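# Place bottles upright on ledges matching their cap colours

## Task

For every bottle, set it upright on the wall ledge whose coloured label strip is the same colour as the bottle's cap, with the entire base of the bottle resting on that ledge. A bottle that topples or is left leaning counts as a failure.

## Robot and tools

Robot: a Rainbow Robotics RB-Y1. It has a wheeled base (two drive wheels, two rear casters) that can drive forward or back and turn but never sideways, a folding torso (leg with ankle, knee, hip), a head with head_camera, and two arms, each with a gripper and a wrist camera (left_wrist_camera, right_wrist_camera) whose case sticks out sideways and can strike things. The base is 0.58 m wide, extends 0.10 m ahead of the drive axle and 0.57 m behind it, and sweeps a 0.58 m radius when spinning in place. Each arm is rated for 3 kg. Loose objects may occasionally get nudged by something outside the robot's control.

Frames: all positions are metres. The base frame has its origin on the floor between the drive wheels, x forward, y to the left, z up. The chest, left_hand and right_hand lines are reported in it. A hand point lies midway between the finger pads, 0.03 m back from the fingertips; fingers point along the hand's -z axis and close along its x axis. The odometry frame is the base frame as it was when the scene began; base_odometry counts wheel turns only, so slip shows as travel, and heading (rad, left positive, -3.142 to 3.142) can be wrong after contact.

move: one action per call, plus optional "cameras" (list of head_camera, left_wrist_camera, right_wrist_camera, or "all"; [] for none) and "blocking". Allowed combinations: base and/or joints (with optional min_time_s or contact_limits); target alone or with min_time_s; or contact_limits alone. An empty move just returns state and images.
- base: one object {"x_m_s", "turn_rad_s", "for_s"}, velocities held for for_s seconds then stopped. x_m_s is forward speed in m/s (0.005 to 1.5 either sign, or 0); turn_rad_s is leftward turn rate in rad/s (0.02 to 1.509 either sign, or 0); for_s 0.1 to 5 s. It is a relative motion, roughly velocity times for_s. Accelerations are 0.4 m/s² and 0.5 rad/s²; coasting to rest can take about 3 s more. Combined speed is scaled down if |x_m_s| + 0.27 |turn_rad_s| exceeds 1.5.
- joints: one object naming joints with absolute targets (rad, gripper in m). Torso: torso_squat_rad 0 to 1.2 (lowers level chest), torso_shift_rad -0.3 to 0.6 (hips forward), torso_pitch_rad -0.2 to 1.4 (bow forward), torso_yaw_rad -1.5 to 1.5 (left positive; raise both arms outward 0.2 rad or more first). Combined torso limits: squat+shift <= 1.52; squat-shift+pitch <= 1.57; shift+0.5 pitch-0.4 squat <= 0.7; shift+0.3 pitch-0.5 squat <= 0.39. Arm joints per side: shoulder_pitch ±2.356 (negative swings forward and up), shoulder_roll (left 0 to 3.141, right -3.141 to 0; away from 0 lifts the arm outward), shoulder_yaw ±2.094, elbow -2.617 to 0.01 (negative bends), forearm_roll ±3.141, wrist_pitch -1.57 to 1.919, hand_roll ±2.705, gripper_m 0 to 0.1 (pad opening). head_pan_rad -0.523 to 0.523 (left positive), head_tilt_rad -0.35 to 1.57 (down positive).
- target: {"side": "left"|"right", "x", "y", "z" (base frame, m, -3 to 3), "quat_wxyz" (as printed in the hand lines)}, an absolute hand pose. It is solved once into joint angles, so the hand travels on an arc; split long moves into short steps. Status: "reached" (within 10 mm and 2 degrees), "short" with the error, or "refused" with a reason.
- min_time_s: 0.1 to 8, the shortest duration for arm, head and torso motions.
- contact_limits: {"left_gripper_m", "right_gripper_m"} in mA, 200 to 672.5 (starting value 672.5), lowering grip force; persists until changed.
- blocking false returns in about 0.5 s while motion continues; a later move replaces only the targets it names.

wait: {"seconds": 0 to 10, "cameras"}; returns state, early once earlier motions rest. wait(0) reports an unfinished move under "earlier move".
stop: brakes all running motions; those say "stopped" and hold, possibly still pressing.
zoom_image: {"camera", "region": [x0, y0, x1, y1]} pixels from the top-left of that camera's latest image, at most 504 by 504.
finished_scene: {"scene": current number}; ends the scene for good, nothing may follow it in that reply. The bottles must stay in place afterwards without the robot.

Results: the "move" line is "done" or the worst status. base_status, joint_status, hand statuses: "moving", "done", "off_target" (rested away, may still push), "contact_stop" (torso only), "time_out", "limit_stop_at_<name>" (built-in limit or body-proximity guard), "not_followed" (collision check held the arm back; a "cause:" line explains), "torque_fault", "limit_stop_at_motor_heat". A contact_stop or time_out halts that whole group (torso, or one arm) and drops its targets. A refused call or an uncommanded stop cancels the rest of that reply's move, wait and finished_scene calls. on_its_own lists what the robot did uncommanded. lidar_m: 12 distances from the base origin, sector 1 straight ahead then counter-clockwise in 30 degree steps, seen only at 0.23 m height; "-" for nothing. motor_effort: wheel effort in percent, peak in brackets; above about 30 at rest suggests pushing on something. wheel_motors_off 1 means the wheels are disabled (2 s after a stalled wheel). Joint torques, external torques, wrist force/torque (hand axes, uncalibrated offsets) and motor temperatures indicate loads and contact. The pictures line orders images; images may lag the state slightly. Camera calibration is given in the session.

Gripping: command an opening at least 0.005 m narrower than the object; off_target or done are both normal while holding.

Avoid: arms striking or squeezing each other (keep about 0.5 rad outward shoulder roll when both reach forward); closing a gripper on the other hand's fingers; torque near the load limits (elbow 34.2 N m, wrist joints 23.7, shoulders 66.5), which freezes the robot for 10 s; overheating arms by holding loads or straining; fast bends or abrupt stops with arms outstretched or loaded, which can tip the robot; driving fast into furniture or wedging the upper body under an edge; dropping, slamming or flinging bottles, pushing anything out of the work area, and letting things fall far.

Each tool is called as name(argument=value, ...) on one line, values as JSON.

## Session

move()

Scene clock: 0.00 s.
Joint torques (N m): no reading
External joint torques (N m): no reading
Motor temperatures (°C): left_arm=[34 39 32 39 35 43 40] | right_arm=[33 36 34 35 35 34 43]
Wrist force (N): no reading
Wrist torque (N m): no reading
Wrist force, peak (N): no reading
base_odometry: x=+0.000 y=+0.000 heading=+0.000
lidar_m: 3.95 2.48 1.74 1.99 2.10 1.67 1.63 1.72 2.47 2.64 2.45 3.88
base_status: not commanded
joint_positions: torso_squat_rad=+0.350 torso_shift_rad=+0.000 torso_pitch_rad=+0.000 torso_yaw_rad=+0.000 left_shoulder_pitch_rad=-0.048 left_shoulder_roll_rad=+0.048 left_shoulder_yaw_rad=-0.029 left_elbow_rad=-0.126 left_forearm_roll_rad=+0.039 left_wrist_pitch_rad=+0.009 left_hand_roll_rad=-0.012 left_gripper_m=+0.100 right_shoulder_pitch_rad=-0.009 right_shoulder_roll_rad=-0.013 right_shoulder_yaw_rad=+0.007 right_elbow_rad=-0.267 right_forearm_roll_rad=-0.043 right_wrist_pitch_rad=+0.022 right_hand_roll_rad=-0.017 right_gripper_m=+0.100 head_pan_rad=+0.000 head_tilt_rad=+0.400
joint_status: not commanded
wheel_motors_off: 0
motor_effort: left_wheel=+1 right_wheel=-1
chest: x=-0.2280 y=-0.0002 z=+1.2475 quat_wxyz=(+1.000, +0.000, +0.000, +0.000) (m; base frame)
left_hand: x=-0.1340 y=+0.2540 z=+0.5691 quat_wxyz=(+0.996, +0.022, -0.081, -0.010) (m; base frame)
right_hand: x=-0.0969 y=-0.2280 z=+0.5737 quat_wxyz=(+0.992, -0.001, -0.127, -0.024) (m; base frame)
pictures: head_camera, left_wrist_camera, right_wrist_camera

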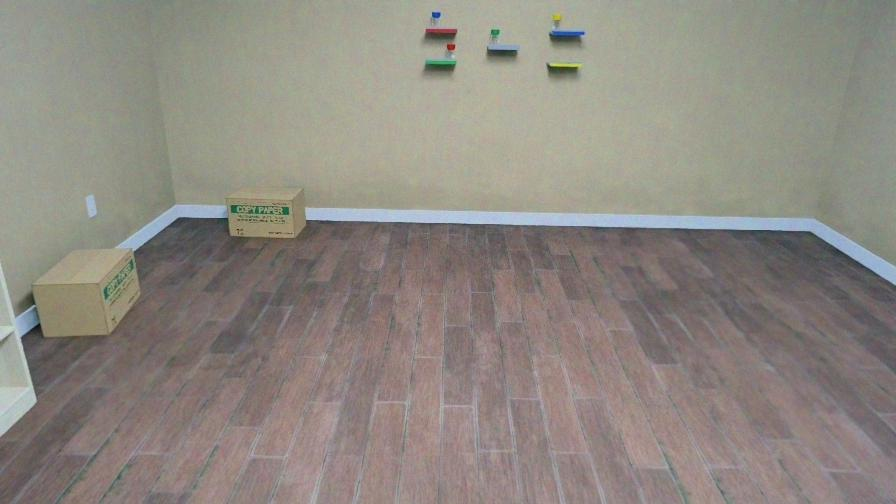

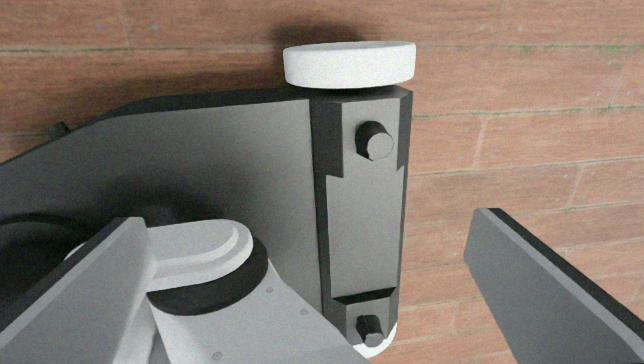

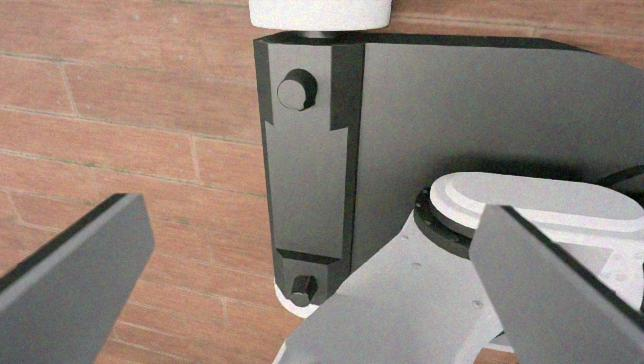

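zoom_image(camera="head_camera", region=[400, 0, 610, 90])

Scaled by 2.400 from the camera's 896x504 image, which has a finer 1280x720 frame.

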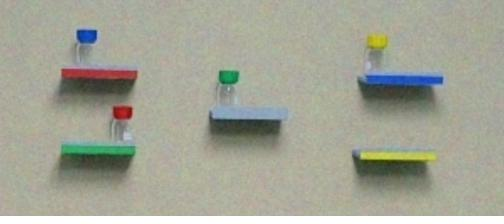

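move(base={"x_m_s": 0.6, "for_s": 4.5}, joints={"head_tilt_rad": 0.1}, cameras=["head_camera"])

Scene clock: 9.33 s.
Joint torques (N m): left_arm=[-2.54 2.08 -0.46 -0.65 -0.15 -0.56 0.17] | right_arm=[-2.11 -0.98 0.87 -1.04 0.28 -0.34 0.09]
External joint torques (N m): left_arm=[0.34 0.51 -0.54 -0.01 -0.16 -0.12 0.18] | right_arm=[1.03 -0.15 0.9 0.58 0.21 0.22 0.08]
Wrist force (N): left_arm=[-0.2 0.9 -5.2] | right_arm=[1.9 -1.6 -5.4]
Wrist torque (N m): left_arm=[-0.23 0.03 -0.04] | right_arm=[0.15 -0.01 -0.17]
Wrist force, peak (N): left_arm=[0.1 1.1 -5.7] | right_arm=[1.1 -1.6 -6.5]
move: done
base_odometry: x=+2.700 y=+0.001 heading=+0.000
lidar_m: 1.53 1.45 1.68 1.47 1.64 2.44 4.32 3.76 2.66 2.74 2.07 1.56
base_status: done (sent for 4.5 of 4.5 s)
joint_positions: torso_squat_rad=+0.350 torso_shift_rad=+0.000 torso_pitch_rad=+0.000 torso_yaw_rad=+0.000 left_shoulder_pitch_rad=-0.048 left_shoulder_roll_rad=+0.048 left_shoulder_yaw_rad=-0.029 left_elbow_rad=-0.126 left_forearm_roll_rad=+0.039 left_wrist_pitch_rad=+0.009 left_hand_roll_rad=-0.012 left_gripper_m=+0.100 right_shoulder_pitch_rad=-0.009 right_shoulder_roll_rad=-0.013 right_shoulder_yaw_rad=+0.007 right_elbow_rad=-0.267 right_forearm_roll_rad=-0.043 right_wrist_pitch_rad=+0.022 right_hand_roll_rad=-0.017 right_gripper_m=+0.100 head_pan_rad=+0.000 head_tilt_rad=+0.100
joint_status: all done
wheel_motors_off: 0
motor_effort: left_wheel=+2(39) right_wheel=-3(26)
chest: x=-0.2280 y=-0.0002 z=+1.2475 quat_wxyz=(+1.000, +0.000, +0.000, +0.000) (m; base frame)
left_hand: x=-0.1339 y=+0.2540 z=+0.5691 quat_wxyz=(+0.996, +0.022, -0.081, -0.010) (m; base frame)
right_hand: x=-0.0968 y=-0.2280 z=+0.5737 quat_wxyz=(+0.992, -0.001, -0.127, -0.024) (m; base frame)
pictures: head_camera
camera_calibration:
head_camera: T_world_to_cam=[[-0.0332061, -0.999318, 0.0161303, -0.0256848], [-0.0635744, -0.0139946, -0.997879, 1.4899], [0.997425, -0.0341611, -0.0630664, 0.239776], [0, 0, 0, 1]] pos_world=[-0.145292, 0.00337435, 1.50228]

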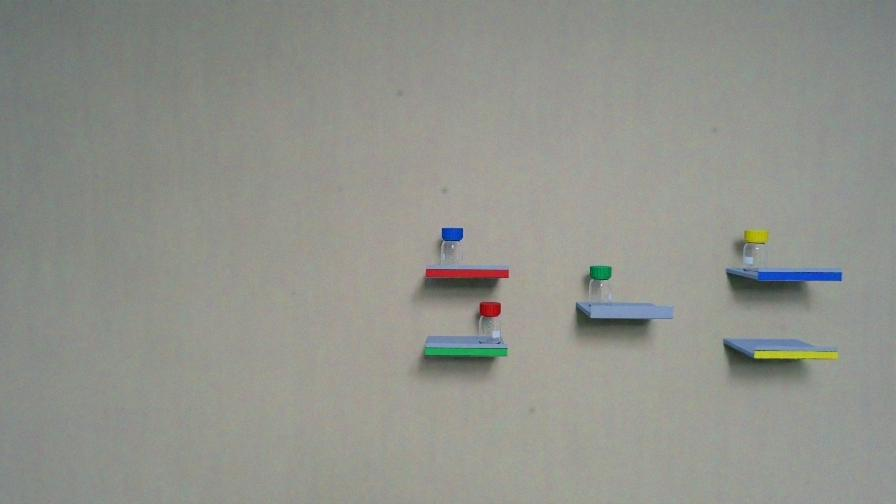

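zoom_image(camera="head_camera", region=[410, 210, 540, 380])

zoom_image(camera="head_camera", region=[560, 210, 860, 380])

Scaled by 2.965 from the camera's 896x504 image, which has a finer 1280x720 frame.

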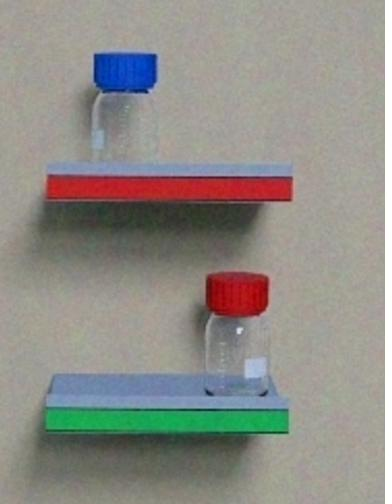

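Scaled by 1.680 from the camera's 896x504 image, which has a finer 1280x720 frame.

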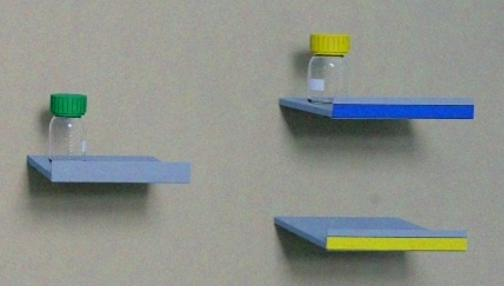

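move(base={"turn_rad_s": -0.422, "for_s": 1.5})

move(base={"x_m_s": 0.4, "for_s": 2.33})

move(base={"turn_rad_s": 0.422, "for_s": 1.5}, joints={"head_tilt_rad": 0.15}, cameras=["head_camera"])

Scene clock: 20.57 s.
Joint torques (N m): left_arm=[-2.7 2.53 -0.45 -0.45 -0.11 -0.56 0.15] | right_arm=[-2.26 -0.51 0.21 -1.05 -0.11 -0.61 0.13]
External joint torques (N m): left_arm=[0.17 0.97 -0.53 0.19 -0.12 -0.12 0.16] | right_arm=[0.88 0.32 0.24 0.57 -0.18 -0.06 0.12]
Wrist force (N): left_arm=[0.1 0.8 -5.0] | right_arm=[0.7 -1.5 -5.3]
Wrist torque (N m): left_arm=[-0.23 0.09 -0.02] | right_arm=[0.17 -0.14 -0.16]
Wrist force, peak (N): left_arm=[0.2 0.9 -5.6] | right_arm=[2.0 -1.7 -6.3]
move: done
base_odometry: x=+2.700 y=+0.001 heading=-0.632
lidar_m: 1.61 1.52 1.44 1.50 1.47 1.65 1.99 4.32 4.17 2.67 2.73 2.31
base_status: done (sent for 1.5 of 1.5 s)
joint_positions: torso_squat_rad=+0.350 torso_shift_rad=+0.000 torso_pitch_rad=+0.000 torso_yaw_rad=+0.000 left_shoulder_pitch_rad=-0.048 left_shoulder_roll_rad=+0.048 left_shoulder_yaw_rad=-0.029 left_elbow_rad=-0.126 left_forearm_roll_rad=+0.039 left_wrist_pitch_rad=+0.009 left_hand_roll_rad=-0.012 left_gripper_m=+0.100 right_shoulder_pitch_rad=-0.009 right_shoulder_roll_rad=-0.013 right_shoulder_yaw_rad=+0.007 right_elbow_rad=-0.267 right_forearm_roll_rad=-0.043 right_wrist_pitch_rad=+0.022 right_hand_roll_rad=-0.017 right_gripper_m=+0.100 head_pan_rad=+0.000 head_tilt_rad=+0.100
joint_status: not commanded
wheel_motors_off: 0
motor_effort: left_wheel=+5(27) right_wheel=+0(25)
chest: x=-0.2280 y=-0.0002 z=+1.2475 quat_wxyz=(+1.000, +0.000, +0.000, +0.000) (m; base frame)
left_hand: x=-0.1339 y=+0.2540 z=+0.5691 quat_wxyz=(+0.996, +0.022, -0.081, -0.010) (m; base frame)
right_hand: x=-0.0968 y=-0.2280 z=+0.5737 quat_wxyz=(+0.992, -0.001, -0.127, -0.024) (m; base frame)
pictures: none

Scene clock: 24.43 s.
Joint torques (N m): left_arm=[-2.39 2.38 -0.25 -0.58 -0.2 -0.47 0.29] | right_arm=[-2.26 -0.69 0.07 -0.83 0 -0.37 0.03]
External joint torques (N m): left_arm=[0.47 0.82 -0.34 0.05 -0.21 -0.03 0.3] | right_arm=[0.88 0.13 0.11 0.79 -0.07 0.18 0.01]
Wrist force (N): left_arm=[0.0 0.9 -5.2] | right_arm=[1.7 -2.1 -5.5]
Wrist torque (N m): left_arm=[-0.22 0.06 -0.03] | right_arm=[0.20 -0.02 -0.19]
Wrist force, peak (N): left_arm=[0.3 1.2 -5.5] | right_arm=[1.4 -1.3 -6.5]
move: done
base_odometry: x=+3.453 y=-0.551 heading=-0.632
lidar_m: 0.79 0.75 0.77 1.02 1.46 2.10 2.91 5.10 2.78 2.35 2.25 1.14
base_status: done (sent for 2.33 of 2.33 s)
joint_positions: torso_squat_rad=+0.350 torso_shift_rad=+0.000 torso_pitch_rad=+0.000 torso_yaw_rad=+0.000 left_shoulder_pitch_rad=-0.048 left_shoulder_roll_rad=+0.048 left_shoulder_yaw_rad=-0.029 left_elbow_rad=-0.126 left_forearm_roll_rad=+0.039 left_wrist_pitch_rad=+0.009 left_hand_roll_rad=-0.012 left_gripper_m=+0.100 right_shoulder_pitch_rad=-0.009 right_shoulder_roll_rad=-0.013 right_shoulder_yaw_rad=+0.007 right_elbow_rad=-0.267 right_forearm_roll_rad=-0.043 right_wrist_pitch_rad=+0.022 right_hand_roll_rad=-0.017 right_gripper_m=+0.100 head_pan_rad=+0.000 head_tilt_rad=+0.100
joint_status: not commanded
wheel_motors_off: 0
motor_effort: left_wheel=-2(32) right_wheel=+0(26)
chest: x=-0.2280 y=-0.0002 z=+1.2475 quat_wxyz=(+1.000, +0.000, +0.000, +0.000) (m; base frame)
left_hand: x=-0.1339 y=+0.2540 z=+0.5691 quat_wxyz=(+0.996, +0.022, -0.081, -0.010) (m; base frame)
right_hand: x=-0.0969 y=-0.2280 z=+0.5737 quat_wxyz=(+0.992, -0.001, -0.127, -0.024) (m; base frame)
pictures: none

Scene clock: 27.07 s.
Joint torques (N m): left_arm=[-2.9 2.64 -0.29 -0.43 -0.07 -0.46 0.32] | right_arm=[-2.93 -0.54 0.87 -1.1 0.06 -0.54 -0.08]
External joint torques (N m): left_arm=[-0.03 1.07 -0.37 0.2 -0.08 -0.02 0.33] | right_arm=[0.2 0.28 0.91 0.52 -0.01 0.02 -0.1]
Wrist force (N): left_arm=[0.0 1.2 -5.4] | right_arm=[1.7 -2.1 -5.3]
Wrist torque (N m): left_arm=[-0.25 0.08 -0.04] | right_arm=[0.20 0.03 -0.19]
Wrist force, peak (N): left_arm=[-0.1 1.1 -5.6] | right_arm=[1.2 -2.3 -6.3]
move: done
base_odometry: x=+3.453 y=-0.551 heading=+0.000
lidar_m: 0.74 0.78 1.12 1.66 2.12 3.36 5.09 2.73 2.28 2.25 1.03 0.77
base_status: done (sent for 1.5 of 1.5 s)
joint_positions: torso_squat_rad=+0.350 torso_shift_rad=+0.000 torso_pitch_rad=+0.000 torso_yaw_rad=+0.000 left_shoulder_pitch_rad=-0.048 left_shoulder_roll_rad=+0.048 left_shoulder_yaw_rad=-0.029 left_elbow_rad=-0.126 left_forearm_roll_rad=+0.039 left_wrist_pitch_rad=+0.009 left_hand_roll_rad=-0.012 left_gripper_m=+0.100 right_shoulder_pitch_rad=-0.009 right_shoulder_roll_rad=-0.013 right_shoulder_yaw_rad=+0.007 right_elbow_rad=-0.267 right_forearm_roll_rad=-0.043 right_wrist_pitch_rad=+0.022 right_hand_roll_rad=-0.017 right_gripper_m=+0.100 head_pan_rad=+0.000 head_tilt_rad=+0.150
joint_status: all done
wheel_motors_off: 0
motor_effort: left_wheel=+0(29) right_wheel=+4(22)
chest: x=-0.2280 y=-0.0002 z=+1.2475 quat_wxyz=(+1.000, +0.000, +0.000, +0.000) (m; base frame)
left_hand: x=-0.1339 y=+0.2540 z=+0.5691 quat_wxyz=(+0.996, +0.022, -0.081, -0.010) (m; base frame)
right_hand: x=-0.0969 y=-0.2280 z=+0.5737 quat_wxyz=(+0.992, -0.001, -0.127, -0.024) (m; base frame)
pictures: head_camera
camera_calibration:
head_camera: T_world_to_cam=[[-0.0322622, -0.999322, 0.0177565, -0.027951], [-0.113257, -0.0139961, -0.993467, 1.47327], [0.993042, -0.0340625, -0.112729, 0.310785], [0, 0, 0, 1]] pos_world=[-0.142666, 0.00327414, 1.49917]

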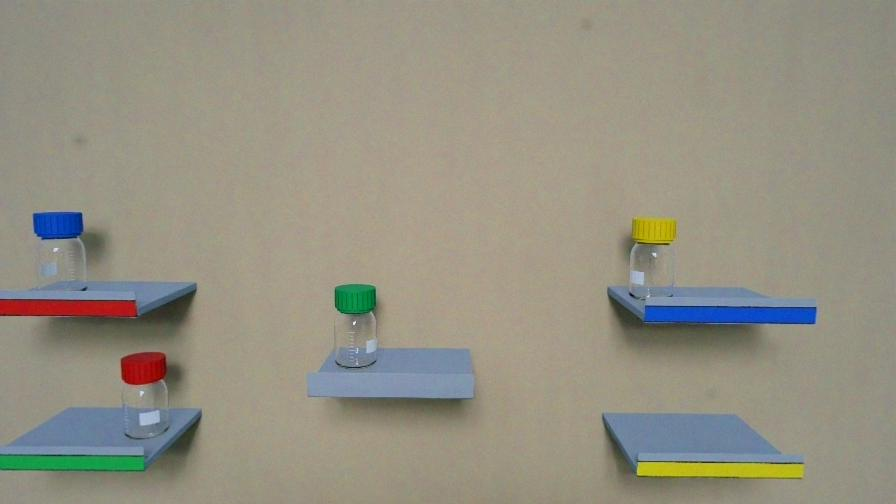

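zoom_image(camera="head_camera", region=[0, 190, 220, 330])

zoom_image(camera="head_camera", region=[0, 340, 220, 480])

zoom_image(camera="head_camera", region=[290, 270, 510, 410])

zoom_image(camera="head_camera", region=[600, 200, 820, 340])

zoom_image(camera="head_camera", region=[590, 360, 810, 500])

Scaled by 2.291 from the camera's 896x504 image, which has a finer 1280x720 frame.

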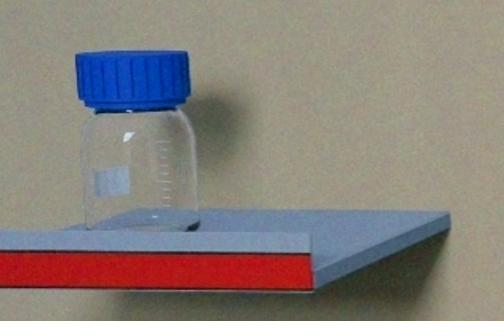

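Scaled by 2.291 from the camera's 896x504 image, which has a finer 1280x720 frame.

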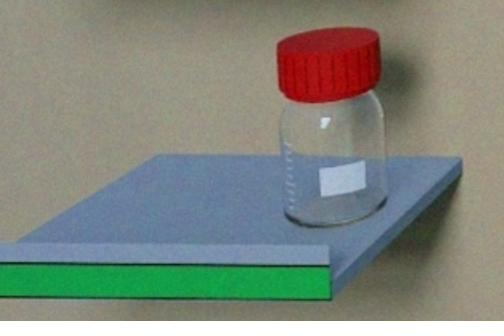

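Scaled by 2.291 from the camera's 896x504 image, which has a finer 1280x720 frame.

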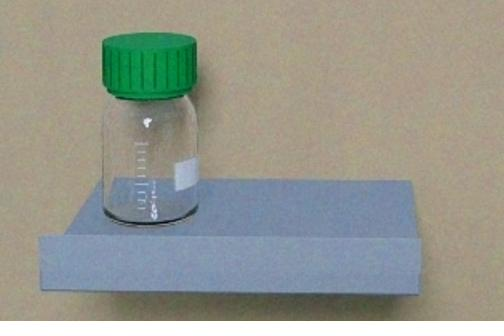

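Scaled by 2.291 from the camera's 896x504 image, which has a finer 1280x720 frame.

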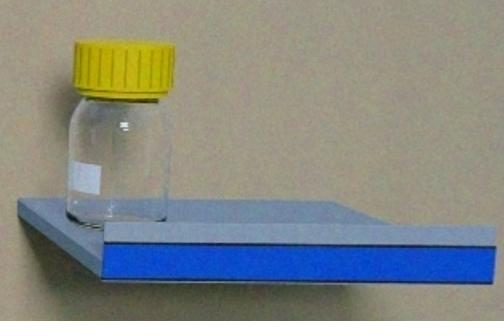

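Scaled by 2.291 from the camera's 896x504 image, which has a finer 1280x720 frame.

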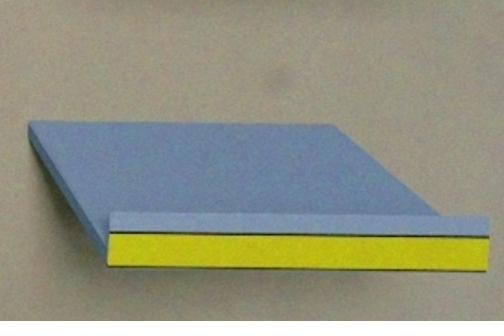

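zoom_image(camera="head_camera", region=[595, 405, 665, 485])

zoom_image(camera="head_camera", region=[300, 270, 390, 405])

Scaled by 6.300 from the camera's 896x504 image, which has a finer 1280x720 frame.

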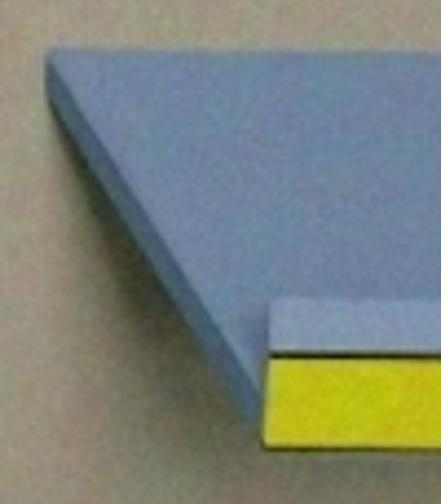

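Scaled by 3.733 from the camera's 896x504 image, which has a finer 1280x720 frame.

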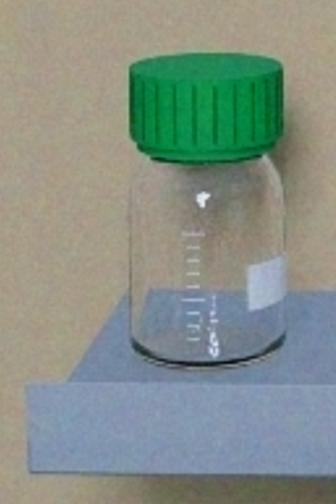

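move(target={"side": "right", "x": 0.15, "y": -0.28, "z": 1.2, "quat_wxyz": [0.5, -0.5, -0.5, 0.5]}, min_time_s=3, cameras=["head_camera", "right_wrist_camera"])

Scene clock: 41.40 s.
Joint torques (N m): left_arm=[-2.54 2.63 -0.54 -0.55 -0.24 -0.47 0.26] | right_arm=[-2.25 -7.83 -2.49 -7.99 0.71 -1.34 -0.01]
External joint torques (N m): left_arm=[0.32 1.06 -0.62 0.08 -0.25 -0.04 0.27] | right_arm=[1.42 -1.62 2.3 0.64 -0.12 0.25 0]
Wrist force (N): left_arm=[-0.1 0.9 -5.1] | right_arm=[3.9 4.4 0.3]
Wrist torque (N m): left_arm=[-0.22 0.05 -0.04] | right_arm=[-0.18 0.13 -0.19]
Wrist force, peak (N): left_arm=[0.1 0.8 -5.6] | right_arm=[1.9 -2.1 -6.0]
move: done
base_odometry: x=+3.453 y=-0.551 heading=+0.000
lidar_m: 0.75 0.79 1.12 1.67 2.11 3.37 5.09 2.74 2.29 2.25 1.02 0.77
base_status: not commanded
joint_positions: torso_squat_rad=+0.350 torso_shift_rad=+0.000 torso_pitch_rad=+0.000 torso_yaw_rad=+0.000 left_shoulder_pitch_rad=-0.048 left_shoulder_roll_rad=+0.048 left_shoulder_yaw_rad=-0.029 left_elbow_rad=-0.126 left_forearm_roll_rad=+0.039 left_wrist_pitch_rad=+0.009 left_hand_roll_rad=-0.012 left_gripper_m=+0.100 right_shoulder_pitch_rad=+0.401 right_shoulder_roll_rad=-0.550 right_shoulder_yaw_rad=+0.015 right_elbow_rad=-2.596 right_forearm_roll_rad=+0.163 right_wrist_pitch_rad=+0.633 right_hand_roll_rad=+0.914 right_gripper_m=+0.100 head_pan_rad=+0.000 head_tilt_rad=+0.150
joint_status: all done
wheel_motors_off: 0
motor_effort: left_wheel=+0(0) right_wheel=+3(5)
chest: x=-0.2280 y=-0.0002 z=+1.2475 quat_wxyz=(+1.000, +0.000, +0.000, +0.000) (m; base frame)
left_hand: x=-0.1339 y=+0.2540 z=+0.5691 quat_wxyz=(+0.996, +0.022, -0.081, -0.010) (m; base frame)
right_hand: x=+0.1497 y=-0.2799 z=+1.2001 quat_wxyz=(+0.499, -0.502, -0.500, +0.499) (m; base frame)
right_hand_status: reached (checked arc, planned for 3.0 s): 0 mm and 0.3 deg off.
pictures: head_camera, right_wrist_camera
camera_calibration:
head_camera: T_world_to_cam=[[-0.0322622, -0.999322, 0.0177565, -0.027951], [-0.113257, -0.0139961, -0.993467, 1.47327], [0.993042, -0.0340625, -0.112729, 0.310785], [0, 0, 0, 1]] pos_world=[-0.142666, 0.00327414, 1.49917]
right_wrist_camera: T_world_to_cam=[[-0.0189216, -0.998389, 0.0534854, -0.345532], [-0.491826, -0.0372806, -0.869895, 1.13422], [0.870488, -0.0427653, -0.490329, 0.518313], [0, 0, 0, 1]] pos_world=[0.100114, -0.280525, 1.25927]

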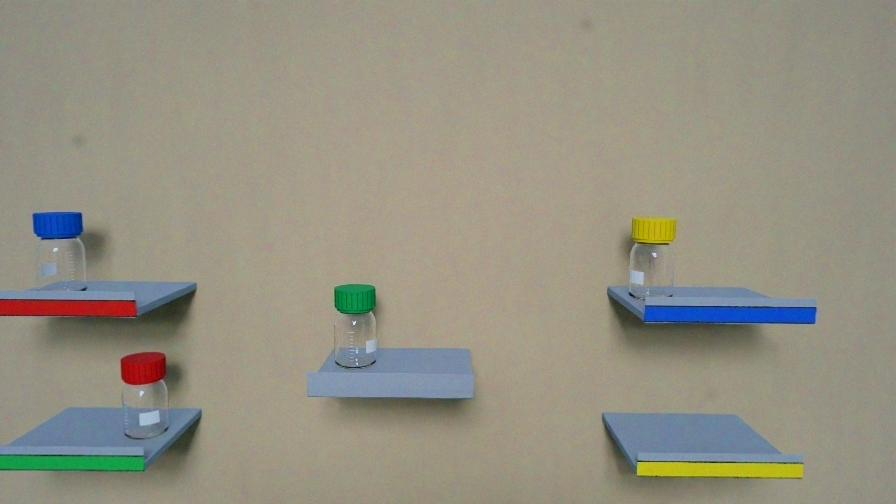

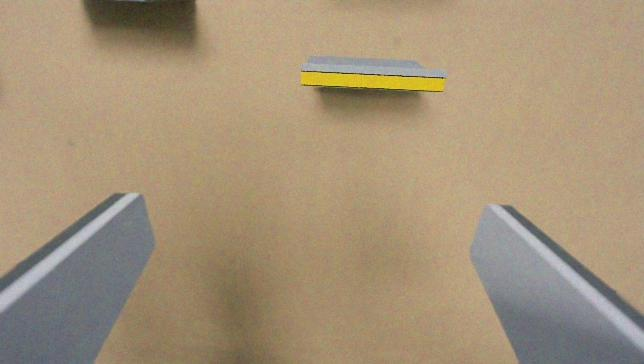

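move(base={"turn_rad_s": -0.11, "for_s": 0.5}, joints={"left_shoulder_roll_rad": 0.3, "head_tilt_rad": 0.2}, cameras=["head_camera"])

Scene clock: 42.83 s.
Joint torques (N m): left_arm=[-2.82 8.71 -0.11 -0.39 -0.1 -0.56 0.31] | right_arm=[-2.92 -7.61 -2.46 -7.86 0.7 -1.5 -0.1]
External joint torques (N m): left_arm=[0.11 -0.17 -0.65 0.16 -0.13 -0.13 0.31] | right_arm=[0.75 -1.4 2.32 0.77 -0.13 0.09 -0.1]
Wrist force (N): left_arm=[0.2 -0.7 -4.8] | right_arm=[3.4 4.4 0.2]
Wrist torque (N m): left_arm=[-0.11 0.09 -0.05] | right_arm=[-0.18 0.15 -0.20]
Wrist force, peak (N): left_arm=[-0.2 -1.1 -5.6] | right_arm=[3.4 5.2 0.6]
move: done
base_odometry: x=+3.453 y=-0.551 heading=-0.054
lidar_m: 0.75 0.77 1.06 1.46 2.10 2.91 5.09 2.74 2.32 2.25 1.08 0.78
base_status: done (sent for 0.5 of 0.5 s)
joint_positions: torso_squat_rad=+0.350 torso_shift_rad=+0.000 torso_pitch_rad=+0.000 torso_yaw_rad=+0.000 left_shoulder_pitch_rad=-0.048 left_shoulder_roll_rad=+0.300 left_shoulder_yaw_rad=-0.029 left_elbow_rad=-0.126 left_forearm_roll_rad=+0.039 left_wrist_pitch_rad=+0.009 left_hand_roll_rad=-0.012 left_gripper_m=+0.100 right_shoulder_pitch_rad=+0.401 right_shoulder_roll_rad=-0.550 right_shoulder_yaw_rad=+0.015 right_elbow_rad=-2.596 right_forearm_roll_rad=+0.163 right_wrist_pitch_rad=+0.633 right_hand_roll_rad=+0.914 right_gripper_m=+0.100 head_pan_rad=+0.000 head_tilt_rad=+0.200
joint_status: all done
wheel_motors_off: 0
motor_effort: left_wheel=+0(20) right_wheel=-4(15)
chest: x=-0.2280 y=-0.0002 z=+1.2475 quat_wxyz=(+1.000, +0.000, +0.000, +0.000) (m; base frame)
left_hand: x=-0.1324 y=+0.4431 z=+0.6021 quat_wxyz=(+0.986, +0.148, -0.081, -0.014) (m; base frame)
right_hand: x=+0.1497 y=-0.2798 z=+1.2001 quat_wxyz=(+0.499, -0.502, -0.500, +0.499) (m; base frame)
pictures: head_camera
camera_calibration:
head_camera: T_world_to_cam=[[-0.0313149, -0.99932, 0.0194463, -0.0301072], [-0.162756, -0.0140979, -0.986566, 1.45311], [0.986169, -0.0340592, -0.162204, 0.380964], [0, 0, 0, 1]] pos_world=[-0.140136, 0.00337437, 1.49596]

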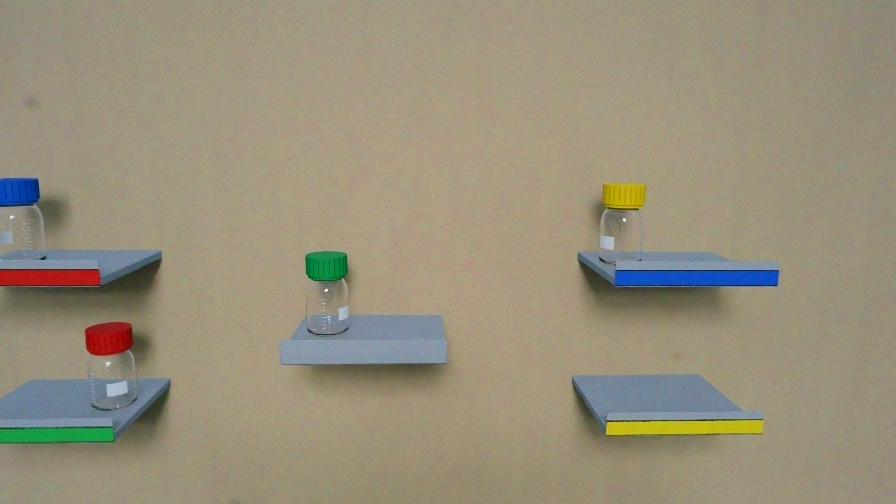

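move(base={"turn_rad_s": 0.265, "for_s": 1.0})

move(base={"x_m_s": 0.22, "for_s": 1.5})

move(base={"turn_rad_s": -0.265, "for_s": 1.0}, cameras=["head_camera", "right_wrist_camera"])

Scene clock: 45.90 s.
Joint torques (N m): left_arm=[-2.86 9.01 -0.2 -0.35 -0.08 -0.54 0.31] | right_arm=[-2.19 -7.46 -2.61 -7.82 0.68 -1.44 0]
External joint torques (N m): left_arm=[0.06 0.1 -0.74 0.19 -0.11 -0.11 0.31] | right_arm=[1.48 -1.24 2.17 0.82 -0.15 0.15 0.01]
Wrist force (N): left_arm=[0.0 -0.9 -4.9] | right_arm=[3.6 4.2 1.0]
Wrist torque (N m): left_arm=[-0.10 0.06 -0.04] | right_arm=[-0.16 0.12 -0.24]
Wrist force, peak (N): left_arm=[0.1 -0.7 -5.0] | right_arm=[3.3 5.4 0.3]
move: done
base_odometry: x=+3.453 y=-0.551 heading=+0.210
lidar_m: 0.75 0.86 1.46 2.10 2.50 4.71 4.59 2.60 2.25 1.55 0.86 0.75
base_status: done (sent for 1 of 1 s)
joint_positions: torso_squat_rad=+0.350 torso_shift_rad=+0.000 torso_pitch_rad=+0.000 torso_yaw_rad=+0.000 left_shoulder_pitch_rad=-0.048 left_shoulder_roll_rad=+0.300 left_shoulder_yaw_rad=-0.029 left_elbow_rad=-0.126 left_forearm_roll_rad=+0.039 left_wrist_pitch_rad=+0.009 left_hand_roll_rad=-0.012 left_gripper_m=+0.100 right_shoulder_pitch_rad=+0.401 right_shoulder_roll_rad=-0.550 right_shoulder_yaw_rad=+0.015 right_elbow_rad=-2.596 right_forearm_roll_rad=+0.163 right_wrist_pitch_rad=+0.633 right_hand_roll_rad=+0.914 right_gripper_m=+0.100 head_pan_rad=+0.000 head_tilt_rad=+0.200
joint_status: not commanded
wheel_motors_off: 0
motor_effort: left_wheel=+0(18) right_wheel=+2(20)
chest: x=-0.2280 y=-0.0002 z=+1.2475 quat_wxyz=(+1.000, +0.000, +0.000, +0.000) (m; base frame)
left_hand: x=-0.1324 y=+0.4429 z=+0.6021 quat_wxyz=(+0.986, +0.148, -0.081, -0.014) (m; base frame)
right_hand: x=+0.1497 y=-0.2799 z=+1.2001 quat_wxyz=(+0.499, -0.502, -0.500, +0.499) (m; base frame)
pictures: none

Scene clock: 48.60 s.
Joint torques (N m): left_arm=[-2.79 9.14 -0.18 -0.62 -0.04 -0.4 0.28] | right_arm=[-3.29 -7.35 -2.56 -7.62 0.84 -1.48 -0.02]
External joint torques (N m): left_arm=[0.14 0.24 -0.72 -0.07 -0.07 0.03 0.29] | right_arm=[0.37 -1.14 2.23 1.01 0.01 0.11 -0.01]
Wrist force (N): left_arm=[-0.2 -0.5 -4.7] | right_arm=[2.6 4.5 0.7]
Wrist torque (N m): left_arm=[-0.15 0.06 -0.04] | right_arm=[-0.22 0.00 -0.23]
Wrist force, peak (N): left_arm=[0.4 -0.5 -5.1] | right_arm=[3.6 5.2 0.1]
move: done
base_odometry: x=+3.776 y=-0.482 heading=+0.211
lidar_m: 0.43 0.49 0.86 2.12 2.21 4.53 4.76 2.70 2.34 0.90 0.51 0.43
base_status: done (sent for 1.5 of 1.5 s)
joint_positions: torso_squat_rad=+0.350 torso_shift_rad=+0.000 torso_pitch_rad=+0.000 torso_yaw_rad=+0.000 left_shoulder_pitch_rad=-0.048 left_shoulder_roll_rad=+0.300 left_shoulder_yaw_rad=-0.029 left_elbow_rad=-0.126 left_forearm_roll_rad=+0.039 left_wrist_pitch_rad=+0.009 left_hand_roll_rad=-0.012 left_gripper_m=+0.100 right_shoulder_pitch_rad=+0.401 right_shoulder_roll_rad=-0.550 right_shoulder_yaw_rad=+0.015 right_elbow_rad=-2.596 right_forearm_roll_rad=+0.163 right_wrist_pitch_rad=+0.633 right_hand_roll_rad=+0.914 right_gripper_m=+0.100 head_pan_rad=+0.000 head_tilt_rad=+0.200
joint_status: not commanded
wheel_motors_off: 0
motor_effort: left_wheel=+1(28) right_wheel=-4(28)
chest: x=-0.2280 y=-0.0002 z=+1.2475 quat_wxyz=(+1.000, +0.000, +0.000, +0.000) (m; base frame)
left_hand: x=-0.1323 y=+0.4429 z=+0.6021 quat_wxyz=(+0.986, +0.148, -0.081, -0.014) (m; base frame)
right_hand: x=+0.1496 y=-0.2799 z=+1.2000 quat_wxyz=(+0.499, -0.502, -0.500, +0.499) (m; base frame)
pictures: none

Scene clock: 50.40 s.
Joint torques (N m): left_arm=[-3.23 9.17 -0.42 -0.55 -0.07 -0.51 0.29] | right_arm=[-3.1 -6.86 -2.42 -7.56 0.61 -1.37 -0.17]
External joint torques (N m): left_arm=[-0.31 0.27 -0.96 0 -0.1 -0.08 0.29] | right_arm=[0.56 -0.64 2.37 1.07 -0.22 0.22 -0.16]
Wrist force (N): left_arm=[-0.1 -0.7 -4.6] | right_arm=[2.6 4.6 0.8]
Wrist torque (N m): left_arm=[-0.13 0.07 -0.03] | right_arm=[-0.20 0.01 -0.21]
Wrist force, peak (N): left_arm=[-0.1 -0.7 -5.1] | right_arm=[3.8 4.9 1.0]
move: done
base_odometry: x=+3.776 y=-0.482 heading=-0.054
lidar_m: 0.43 0.44 0.61 1.33 2.13 3.09 5.41 3.02 2.43 1.77 0.63 0.44
base_status: done (sent for 1 of 1 s)
joint_positions: torso_squat_rad=+0.350 torso_shift_rad=+0.000 torso_pitch_rad=+0.000 torso_yaw_rad=+0.000 left_shoulder_pitch_rad=-0.048 left_shoulder_roll_rad=+0.300 left_shoulder_yaw_rad=-0.029 left_elbow_rad=-0.126 left_forearm_roll_rad=+0.039 left_wrist_pitch_rad=+0.009 left_hand_roll_rad=-0.012 left_gripper_m=+0.100 right_shoulder_pitch_rad=+0.401 right_shoulder_roll_rad=-0.550 right_shoulder_yaw_rad=+0.015 right_elbow_rad=-2.596 right_forearm_roll_rad=+0.163 right_wrist_pitch_rad=+0.633 right_hand_roll_rad=+0.914 right_gripper_m=+0.100 head_pan_rad=+0.000 head_tilt_rad=+0.200
joint_status: not commanded
wheel_motors_off: 0
motor_effort: left_wheel=+1(25) right_wheel=-1(24)
chest: x=-0.2280 y=-0.0002 z=+1.2475 quat_wxyz=(+1.000, +0.000, +0.000, +0.000) (m; base frame)
left_hand: x=-0.1324 y=+0.4429 z=+0.6021 quat_wxyz=(+0.986, +0.148, -0.081, -0.014) (m; base frame)
right_hand: x=+0.1496 y=-0.2798 z=+1.2000 quat_wxyz=(+0.499, -0.502, -0.500, +0.499) (m; base frame)
pictures: head_camera, right_wrist_camera
camera_calibration:
head_camera: T_world_to_cam=[[-0.0313303, -0.999322, 0.0193469, -0.0299609], [-0.16285, -0.013994, -0.986552, 1.45307], [0.986153, -0.0340596, -0.162301, 0.381106], [0, 0, 0, 1]] pos_world=[-0.140135, 0.00337413, 1.49596]
right_wrist_camera: T_world_to_cam=[[-0.0189148, -0.998389, 0.0534897, -0.345534], [-0.491945, -0.0372819, -0.869828, 1.13401], [0.870421, -0.0427666, -0.490447, 0.518506], [0, 0, 0, 1]] pos_world=[0.100014, -0.280525, 1.25917]

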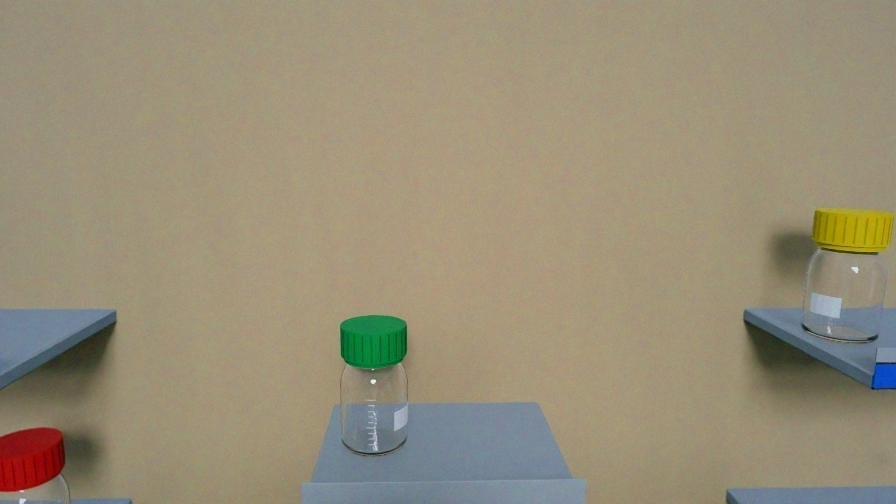

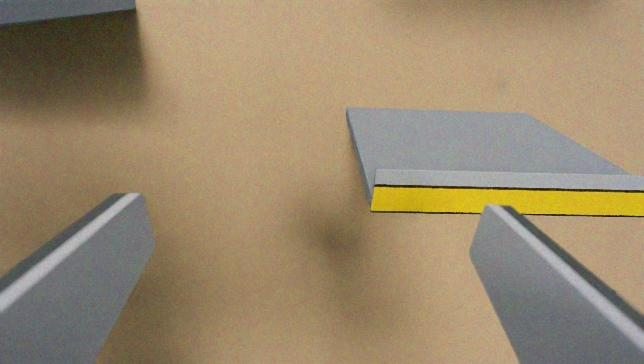

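move(joints={"head_tilt_rad": 0.5}, cameras=["head_camera"])

Scene clock: 53.53 s.
Joint torques (N m): left_arm=[-2.89 9.23 -0.01 -0.6 -0.03 -0.36 0.24] | right_arm=[-2.59 -7.2 -2.31 -7.88 0.89 -1.58 -0.05]
External joint torques (N m): left_arm=[0.03 0.33 -0.55 -0.05 -0.06 0.07 0.25] | right_arm=[1.08 -0.98 2.48 0.75 0.07 0.01 -0.04]
Wrist force (N): left_arm=[0.2 -0.8 -4.9] | right_arm=[3.1 4.5 0.0]
Wrist torque (N m): left_arm=[-0.11 0.09 -0.05] | right_arm=[-0.21 0.08 -0.21]
Wrist force, peak (N): left_arm=[0.2 -0.6 -5.1] | right_arm=[3.9 5.3 0.1]
move: done
base_odometry: x=+3.776 y=-0.482 heading=-0.054
lidar_m: 0.43 0.45 0.61 1.33 2.13 3.10 5.41 3.03 2.43 1.77 0.63 0.45
base_status: not commanded
joint_positions: torso_squat_rad=+0.350 torso_shift_rad=+0.000 torso_pitch_rad=+0.000 torso_yaw_rad=+0.000 left_shoulder_pitch_rad=-0.048 left_shoulder_roll_rad=+0.300 left_shoulder_yaw_rad=-0.029 left_elbow_rad=-0.126 left_forearm_roll_rad=+0.039 left_wrist_pitch_rad=+0.009 left_hand_roll_rad=-0.012 left_gripper_m=+0.100 right_shoulder_pitch_rad=+0.401 right_shoulder_roll_rad=-0.550 right_shoulder_yaw_rad=+0.015 right_elbow_rad=-2.596 right_forearm_roll_rad=+0.163 right_wrist_pitch_rad=+0.633 right_hand_roll_rad=+0.914 right_gripper_m=+0.100 head_pan_rad=+0.000 head_tilt_rad=+0.500
joint_status: all done
wheel_motors_off: 0
motor_effort: left_wheel=+1(2) right_wheel=-2(3)
chest: x=-0.2280 y=-0.0002 z=+1.2475 quat_wxyz=(+1.000, +0.000, +0.000, +0.000) (m; base frame)
left_hand: x=-0.1324 y=+0.4429 z=+0.6021 quat_wxyz=(+0.986, +0.148, -0.081, -0.014) (m; base frame)
right_hand: x=+0.1496 y=-0.2798 z=+1.2000 quat_wxyz=(+0.499, -0.502, -0.500, +0.499) (m; base frame)
pictures: head_camera
camera_calibration:
head_camera: T_world_to_cam=[[-0.0239916, -0.999327, 0.0277394, -0.0406128], [-0.447136, -0.0140908, -0.894355, 1.26098], [0.894144, -0.0338603, -0.446497, 0.773506], [0, 0, 0, 1]] pos_world=[-0.128771, 0.00337393, 1.47426]

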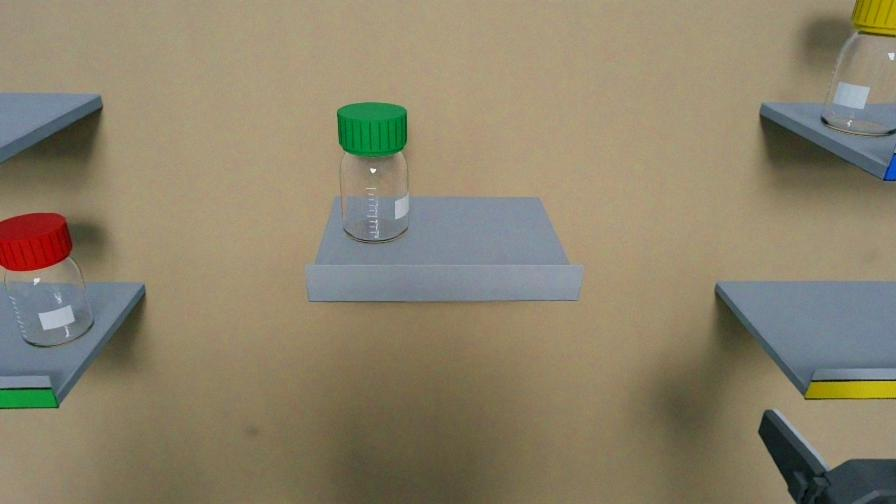

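move(target={"side": "right", "x": 0.2, "y": 0.03, "z": 1.31, "quat_wxyz": [0.5, -0.5, -0.5, 0.5]}, min_time_s=2.5, cameras=["head_camera", "right_wrist_camera"])

Scene clock: 65.30 s.
Joint torques (N m): left_arm=[-3.03 9.46 0.26 -0.56 -0.17 -0.53 0.25] | right_arm=[-32.77 3.54 -9.33 -24.87 6.58 -11.01 -2.61]
External joint torques (N m): left_arm=[-0.14 0.56 -0.28 -0.03 -0.2 -0.11 0.25] | right_arm=[-19.37 3.7 -5.72 -17.29 5.4 -9.39 -2.61]
External joint torques when the fault began: right_arm=[-55.98 14.36 -13.09 -27.84 10.6 -21.6 -5.39]
Wrist force (N): left_arm=[-0.1 -0.7 -4.8] | right_arm=[-1.6 54.0 -1.3]
Wrist torque (N m): left_arm=[-0.12 0.05 -0.04] | right_arm=[0.44 0.04 2.58]
Wrist force, peak (N): left_arm=[-1.9 -0.8 -5.9] | right_arm=[-19.6 113.0 26.0]
move: torque_fault
TORQUE FAULT: right_elbow_rad reached its load limit. The robot stopped for 10 seconds, dropped its targets and accepts commands again. The stop added 9.3 s to the call.
base_odometry: x=+3.776 y=-0.482 heading=-0.054
lidar_m: 0.42 0.44 0.61 1.32 2.14 3.09 5.41 3.02 2.43 1.77 0.62 0.45
base_status: not commanded
joint_positions: torso_squat_rad=+0.350 torso_shift_rad=+0.000 torso_pitch_rad=+0.001 torso_yaw_rad=+0.000 left_shoulder_pitch_rad=-0.048 left_shoulder_roll_rad=+0.300 left_shoulder_yaw_rad=-0.029 left_elbow_rad=-0.126 left_forearm_roll_rad=+0.039 left_wrist_pitch_rad=+0.009 left_hand_roll_rad=-0.012 left_gripper_m=+0.100 right_shoulder_pitch_rad=-0.344 right_shoulder_roll_rad=-0.237 right_shoulder_yaw_rad=+0.480 right_elbow_rad=-2.286 right_forearm_roll_rad=+0.487 right_wrist_pitch_rad=+1.233 right_hand_roll_rad=+0.848 right_gripper_m=+0.100 head_pan_rad=+0.000 head_tilt_rad=+0.500
joint_status: right_shoulder_pitch_rad torque_fault (moved -0.746 of -1.218); right_shoulder_roll_rad torque_fault (moved +0.313 of +0.550); right_shoulder_yaw_rad torque_fault (moved +0.464 of +0.792); right_elbow_rad torque_fault (moved +0.310 of +0.495); right_forearm_roll_rad torque_fault (moved +0.323 of +0.571); right_wrist_pitch_rad torque_fault (moved +0.599 of +1.030); right_hand_roll_rad torque_fault (moved -0.066 of -0.118)
wheel_motors_off: 0
on_its_own: right_shoulder_pitch_rad is held at -0.350, not at your -0.817, since a torque_fault; right_shoulder_roll_rad is held at -0.236, not at your +0.000, since a torque_fault; right_shoulder_yaw_rad is held at +0.478, not at your +0.807, since a torque_fault; right_elbow_rad is held at -2.290, not at your -2.100, since a torque_fault; right_forearm_roll_rad is held at +0.488, not at your +0.734, since a torque_fault; right_wrist_pitch_rad is held at +1.230, not at your +1.663, since a torque_fault; right_hand_roll_rad is held at +0.847, not at your +0.795, since a torque_fault
motor_effort: left_wheel=+5(12) right_wheel=+1(14)
chest: x=-0.2275 y=-0.0003 z=+1.2475 quat_wxyz=(+1.000, +0.000, +0.001, +0.000) (m; base frame)
left_hand: x=-0.1325 y=+0.4428 z=+0.6020 quat_wxyz=(+0.986, +0.148, -0.081, -0.014) (m; base frame)
right_hand: x=+0.2464 y=-0.1153 z=+1.2288 quat_wxyz=(+0.545, -0.458, -0.498, +0.495) (m; base frame)
right_hand_status: short (checked arc, planned for 2.5 s): torque_fault, 173 mm and 7.1 deg off.
pictures: head_camera, right_wrist_camera
camera_calibration:
head_camera: T_world_to_cam=[[-0.0239207, -0.999332, 0.0276312, -0.0405278], [-0.447932, -0.0139956, -0.893958, 1.26061], [0.893748, -0.033761, -0.447298, 0.774005], [0, 0, 0, 1]] pos_world=[-0.128069, 0.00327349, 1.47426]
right_wrist_camera: T_world_to_cam=[[-0.0258231, -0.998969, -0.037341, -0.0676848], [-0.567483, 0.0454003, -0.822133, 1.18235], [0.82298, -0.0000396327, -0.56807, 0.567427], [0, 0, 0, 1]] pos_world=[0.202232, -0.121271, 1.29186]

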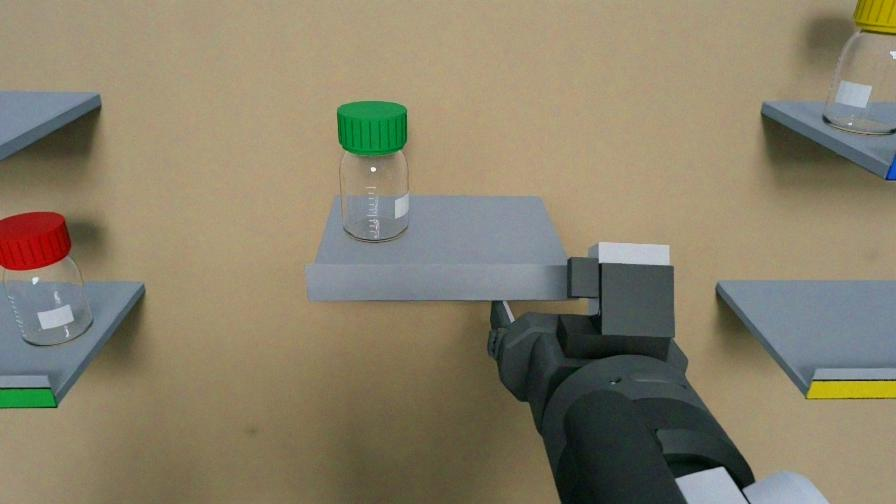

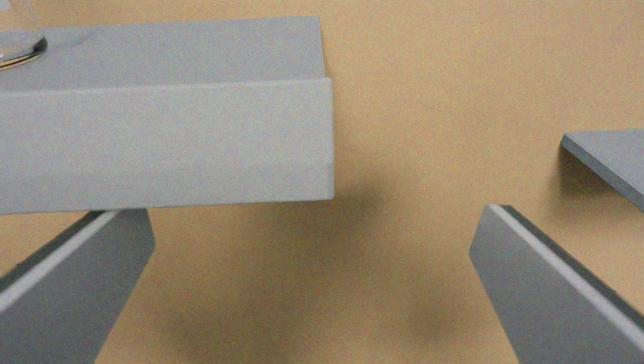

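move(target={"side": "right", "x": 0.2, "y": -0.13, "z": 1.2, "quat_wxyz": [0.5, -0.5, -0.5, 0.5]}, min_time_s=1.5, cameras=["head_camera", "right_wrist_camera"])

Scene clock: 67.53 s.
Joint torques (N m): left_arm=[-3.49 9.58 0.13 -0.49 -0.06 -0.51 0.33] | right_arm=[-8.3 -1.27 -0.71 -7.73 1.38 -1.35 -0.31]
External joint torques (N m): left_arm=[-0.58 0.69 -0.41 0.05 -0.09 -0.08 0.33] | right_arm=[1.4 -0.83 2.78 0.77 0.08 0.06 -0.3]
Wrist force (N): left_arm=[0.0 -0.9 -4.6] | right_arm=[3.7 5.2 0.0]
Wrist torque (N m): left_arm=[-0.09 0.06 -0.04] | right_arm=[-0.33 0.13 0.04]
Wrist force, peak (N): left_arm=[0.1 -0.7 -5.1] | right_arm=[-1.0 64.8 -1.4]
move: done
base_odometry: x=+3.776 y=-0.482 heading=-0.054
lidar_m: 0.43 0.44 0.62 1.33 2.13 3.09 5.41 3.02 2.43 1.76 0.63 0.46
base_status: not commanded
joint_positions: torso_squat_rad=+0.350 torso_shift_rad=+0.000 torso_pitch_rad=+0.000 torso_yaw_rad=+0.000 left_shoulder_pitch_rad=-0.048 left_shoulder_roll_rad=+0.300 left_shoulder_yaw_rad=-0.029 left_elbow_rad=-0.126 left_forearm_roll_rad=+0.039 left_wrist_pitch_rad=+0.009 left_hand_roll_rad=-0.012 left_gripper_m=+0.100 right_shoulder_pitch_rad=-0.098 right_shoulder_roll_rad=-0.344 right_shoulder_yaw_rad=+0.598 right_elbow_rad=-2.400 right_forearm_roll_rad=+0.696 right_wrist_pitch_rad=+1.066 right_hand_roll_rad=+0.778 right_gripper_m=+0.100 head_pan_rad=+0.000 head_tilt_rad=+0.500
joint_status: all done
wheel_motors_off: 0
motor_effort: left_wheel=+5(5) right_wheel=+0(2)
chest: x=-0.2279 y=-0.0003 z=+1.2475 quat_wxyz=(+1.000, +0.000, +0.000, +0.000) (m; base frame)
left_hand: x=-0.1324 y=+0.4428 z=+0.6021 quat_wxyz=(+0.986, +0.148, -0.081, -0.014) (m; base frame)
right_hand: x=+0.1997 y=-0.1300 z=+1.2005 quat_wxyz=(+0.500, -0.500, -0.500, +0.500) (m; base frame)
right_hand_status: reached (checked arc, planned for 1.5 s): 1 mm and 0.0 deg off.
pictures: head_camera, right_wrist_camera
camera_calibration:
head_camera: T_world_to_cam=[[-0.0239461, -0.999332, 0.0276092, -0.0405129], [-0.447252, -0.0139903, -0.894299, 1.26093], [0.894087, -0.0337632, -0.446618, 0.773584], [0, 0, 0, 1]] pos_world=[-0.128671, 0.00327348, 1.47426]
right_wrist_camera: T_world_to_cam=[[-0.016771, -0.998534, 0.0514644, -0.193046], [-0.495699, -0.0363973, -0.867732, 1.1631], [0.868333, -0.0400636, -0.494362, 0.487023], [0, 0, 0, 1]] pos_world=[0.150411, -0.130917, 1.25996]

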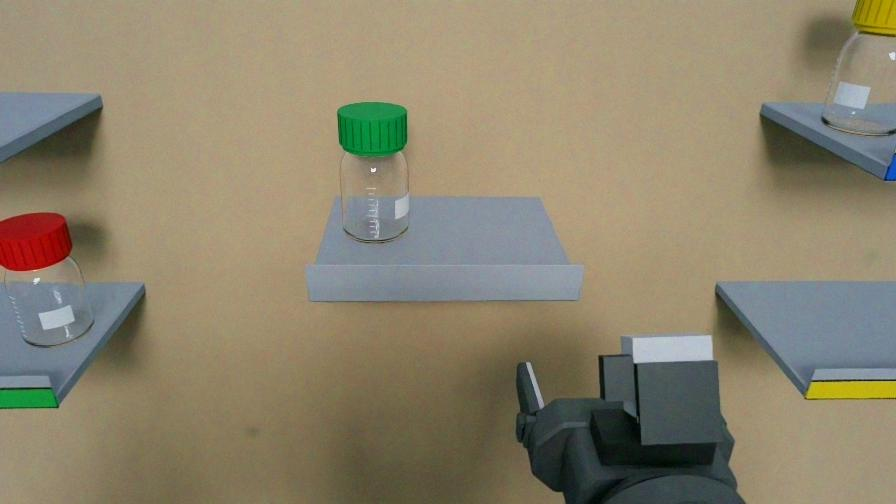

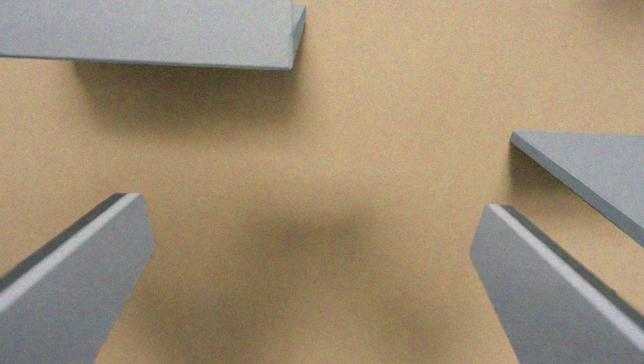

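zoom_image(camera="head_camera", region=[500, 320, 740, 480])

Scaled by 2.100 from the camera's 896x504 image, which has a finer 1280x720 frame.

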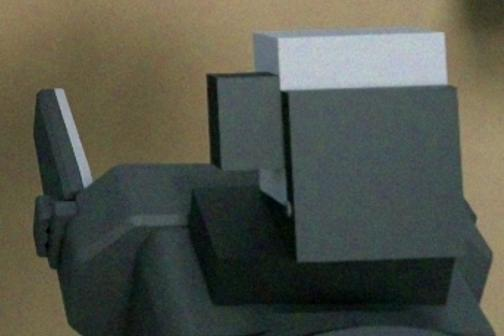

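move(target={"side": "right", "x": 0.17, "y": -0.08, "z": 1.29, "quat_wxyz": [0.5, -0.5, -0.5, 0.5]}, min_time_s=1.5, cameras=["head_camera", "right_wrist_camera"])

Scene clock: 71.33 s.
Joint torques (N m): left_arm=[-2.98 9.46 -0.11 -0.68 -0.13 -0.63 0.32] | right_arm=[-11.64 4.19 0.26 -5.54 1.04 -1.33 0.11]
External joint torques (N m): left_arm=[-0.07 0.57 -0.64 -0.14 -0.16 -0.21 0.33] | right_arm=[-0.71 1.4 2.43 0.21 0.11 0.46 0.12]
Wrist force (N): left_arm=[0.1 -0.6 -4.7] | right_arm=[2.7 4.7 0.4]
Wrist torque (N m): left_arm=[-0.13 0.09 -0.05] | right_arm=[-0.25 0.06 -0.21]
Wrist force, peak (N): left_arm=[-0.2 -0.5 -5.2] | right_arm=[3.3 5.3 1.1]
move: done
base_odometry: x=+3.776 y=-0.482 heading=-0.054
lidar_m: 0.42 0.44 0.60 1.33 2.13 3.09 5.41 3.03 2.43 1.78 0.63 0.45
base_status: not commanded
joint_positions: torso_squat_rad=+0.350 torso_shift_rad=+0.000 torso_pitch_rad=+0.000 torso_yaw_rad=+0.000 left_shoulder_pitch_rad=-0.048 left_shoulder_roll_rad=+0.300 left_shoulder_yaw_rad=-0.029 left_elbow_rad=-0.126 left_forearm_roll_rad=+0.039 left_wrist_pitch_rad=+0.009 left_hand_roll_rad=-0.012 left_gripper_m=+0.100 right_shoulder_pitch_rad=-0.361 right_shoulder_roll_rad=-0.076 right_shoulder_yaw_rad=+0.667 right_elbow_rad=-2.527 right_forearm_roll_rad=+0.716 right_wrist_pitch_rad=+1.456 right_hand_roll_rad=+1.097 right_gripper_m=+0.100 head_pan_rad=+0.000 head_tilt_rad=+0.500
joint_status: all done
wheel_motors_off: 0
motor_effort: left_wheel=+5(5) right_wheel=+0(1)
chest: x=-0.2279 y=-0.0003 z=+1.2475 quat_wxyz=(+1.000, +0.000, +0.000, +0.000) (m; base frame)
left_hand: x=-0.1324 y=+0.4428 z=+0.6021 quat_wxyz=(+0.986, +0.148, -0.081, -0.014) (m; base frame)
right_hand: x=+0.1695 y=-0.0799 z=+1.2897 quat_wxyz=(+0.499, -0.499, -0.501, +0.500) (m; base frame)
right_hand_status: reached (checked arc, planned for 1.5 s): 1 mm and 0.2 deg off.
pictures: head_camera, right_wrist_camera
camera_calibration:
head_camera: T_world_to_cam=[[-0.0239461, -0.999332, 0.0276092, -0.0405129], [-0.447252, -0.0139903, -0.894299, 1.26093], [0.894087, -0.0337632, -0.446618, 0.773584], [0, 0, 0, 1]] pos_world=[-0.128671, 0.00327348, 1.47426]
right_wrist_camera: T_world_to_cam=[[-0.0140775, -0.998631, 0.0503808, -0.147172], [-0.495179, -0.0368106, -0.868011, 1.22754], [0.868677, -0.0371669, -0.493983, 0.558968], [0, 0, 0, 1]] pos_world=[0.120218, -0.081009, 1.34906]

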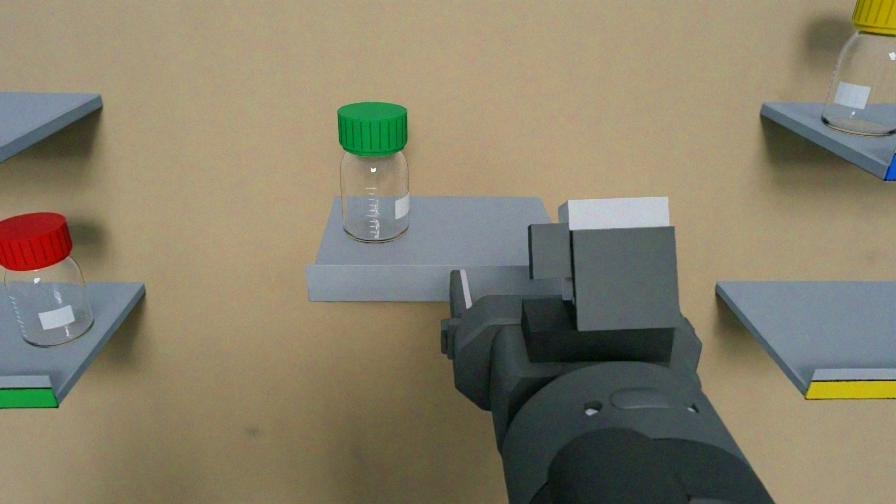

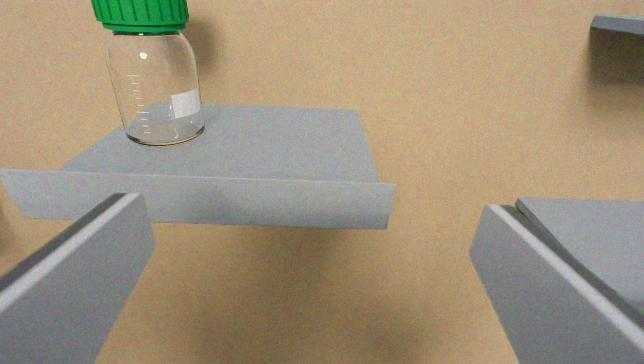

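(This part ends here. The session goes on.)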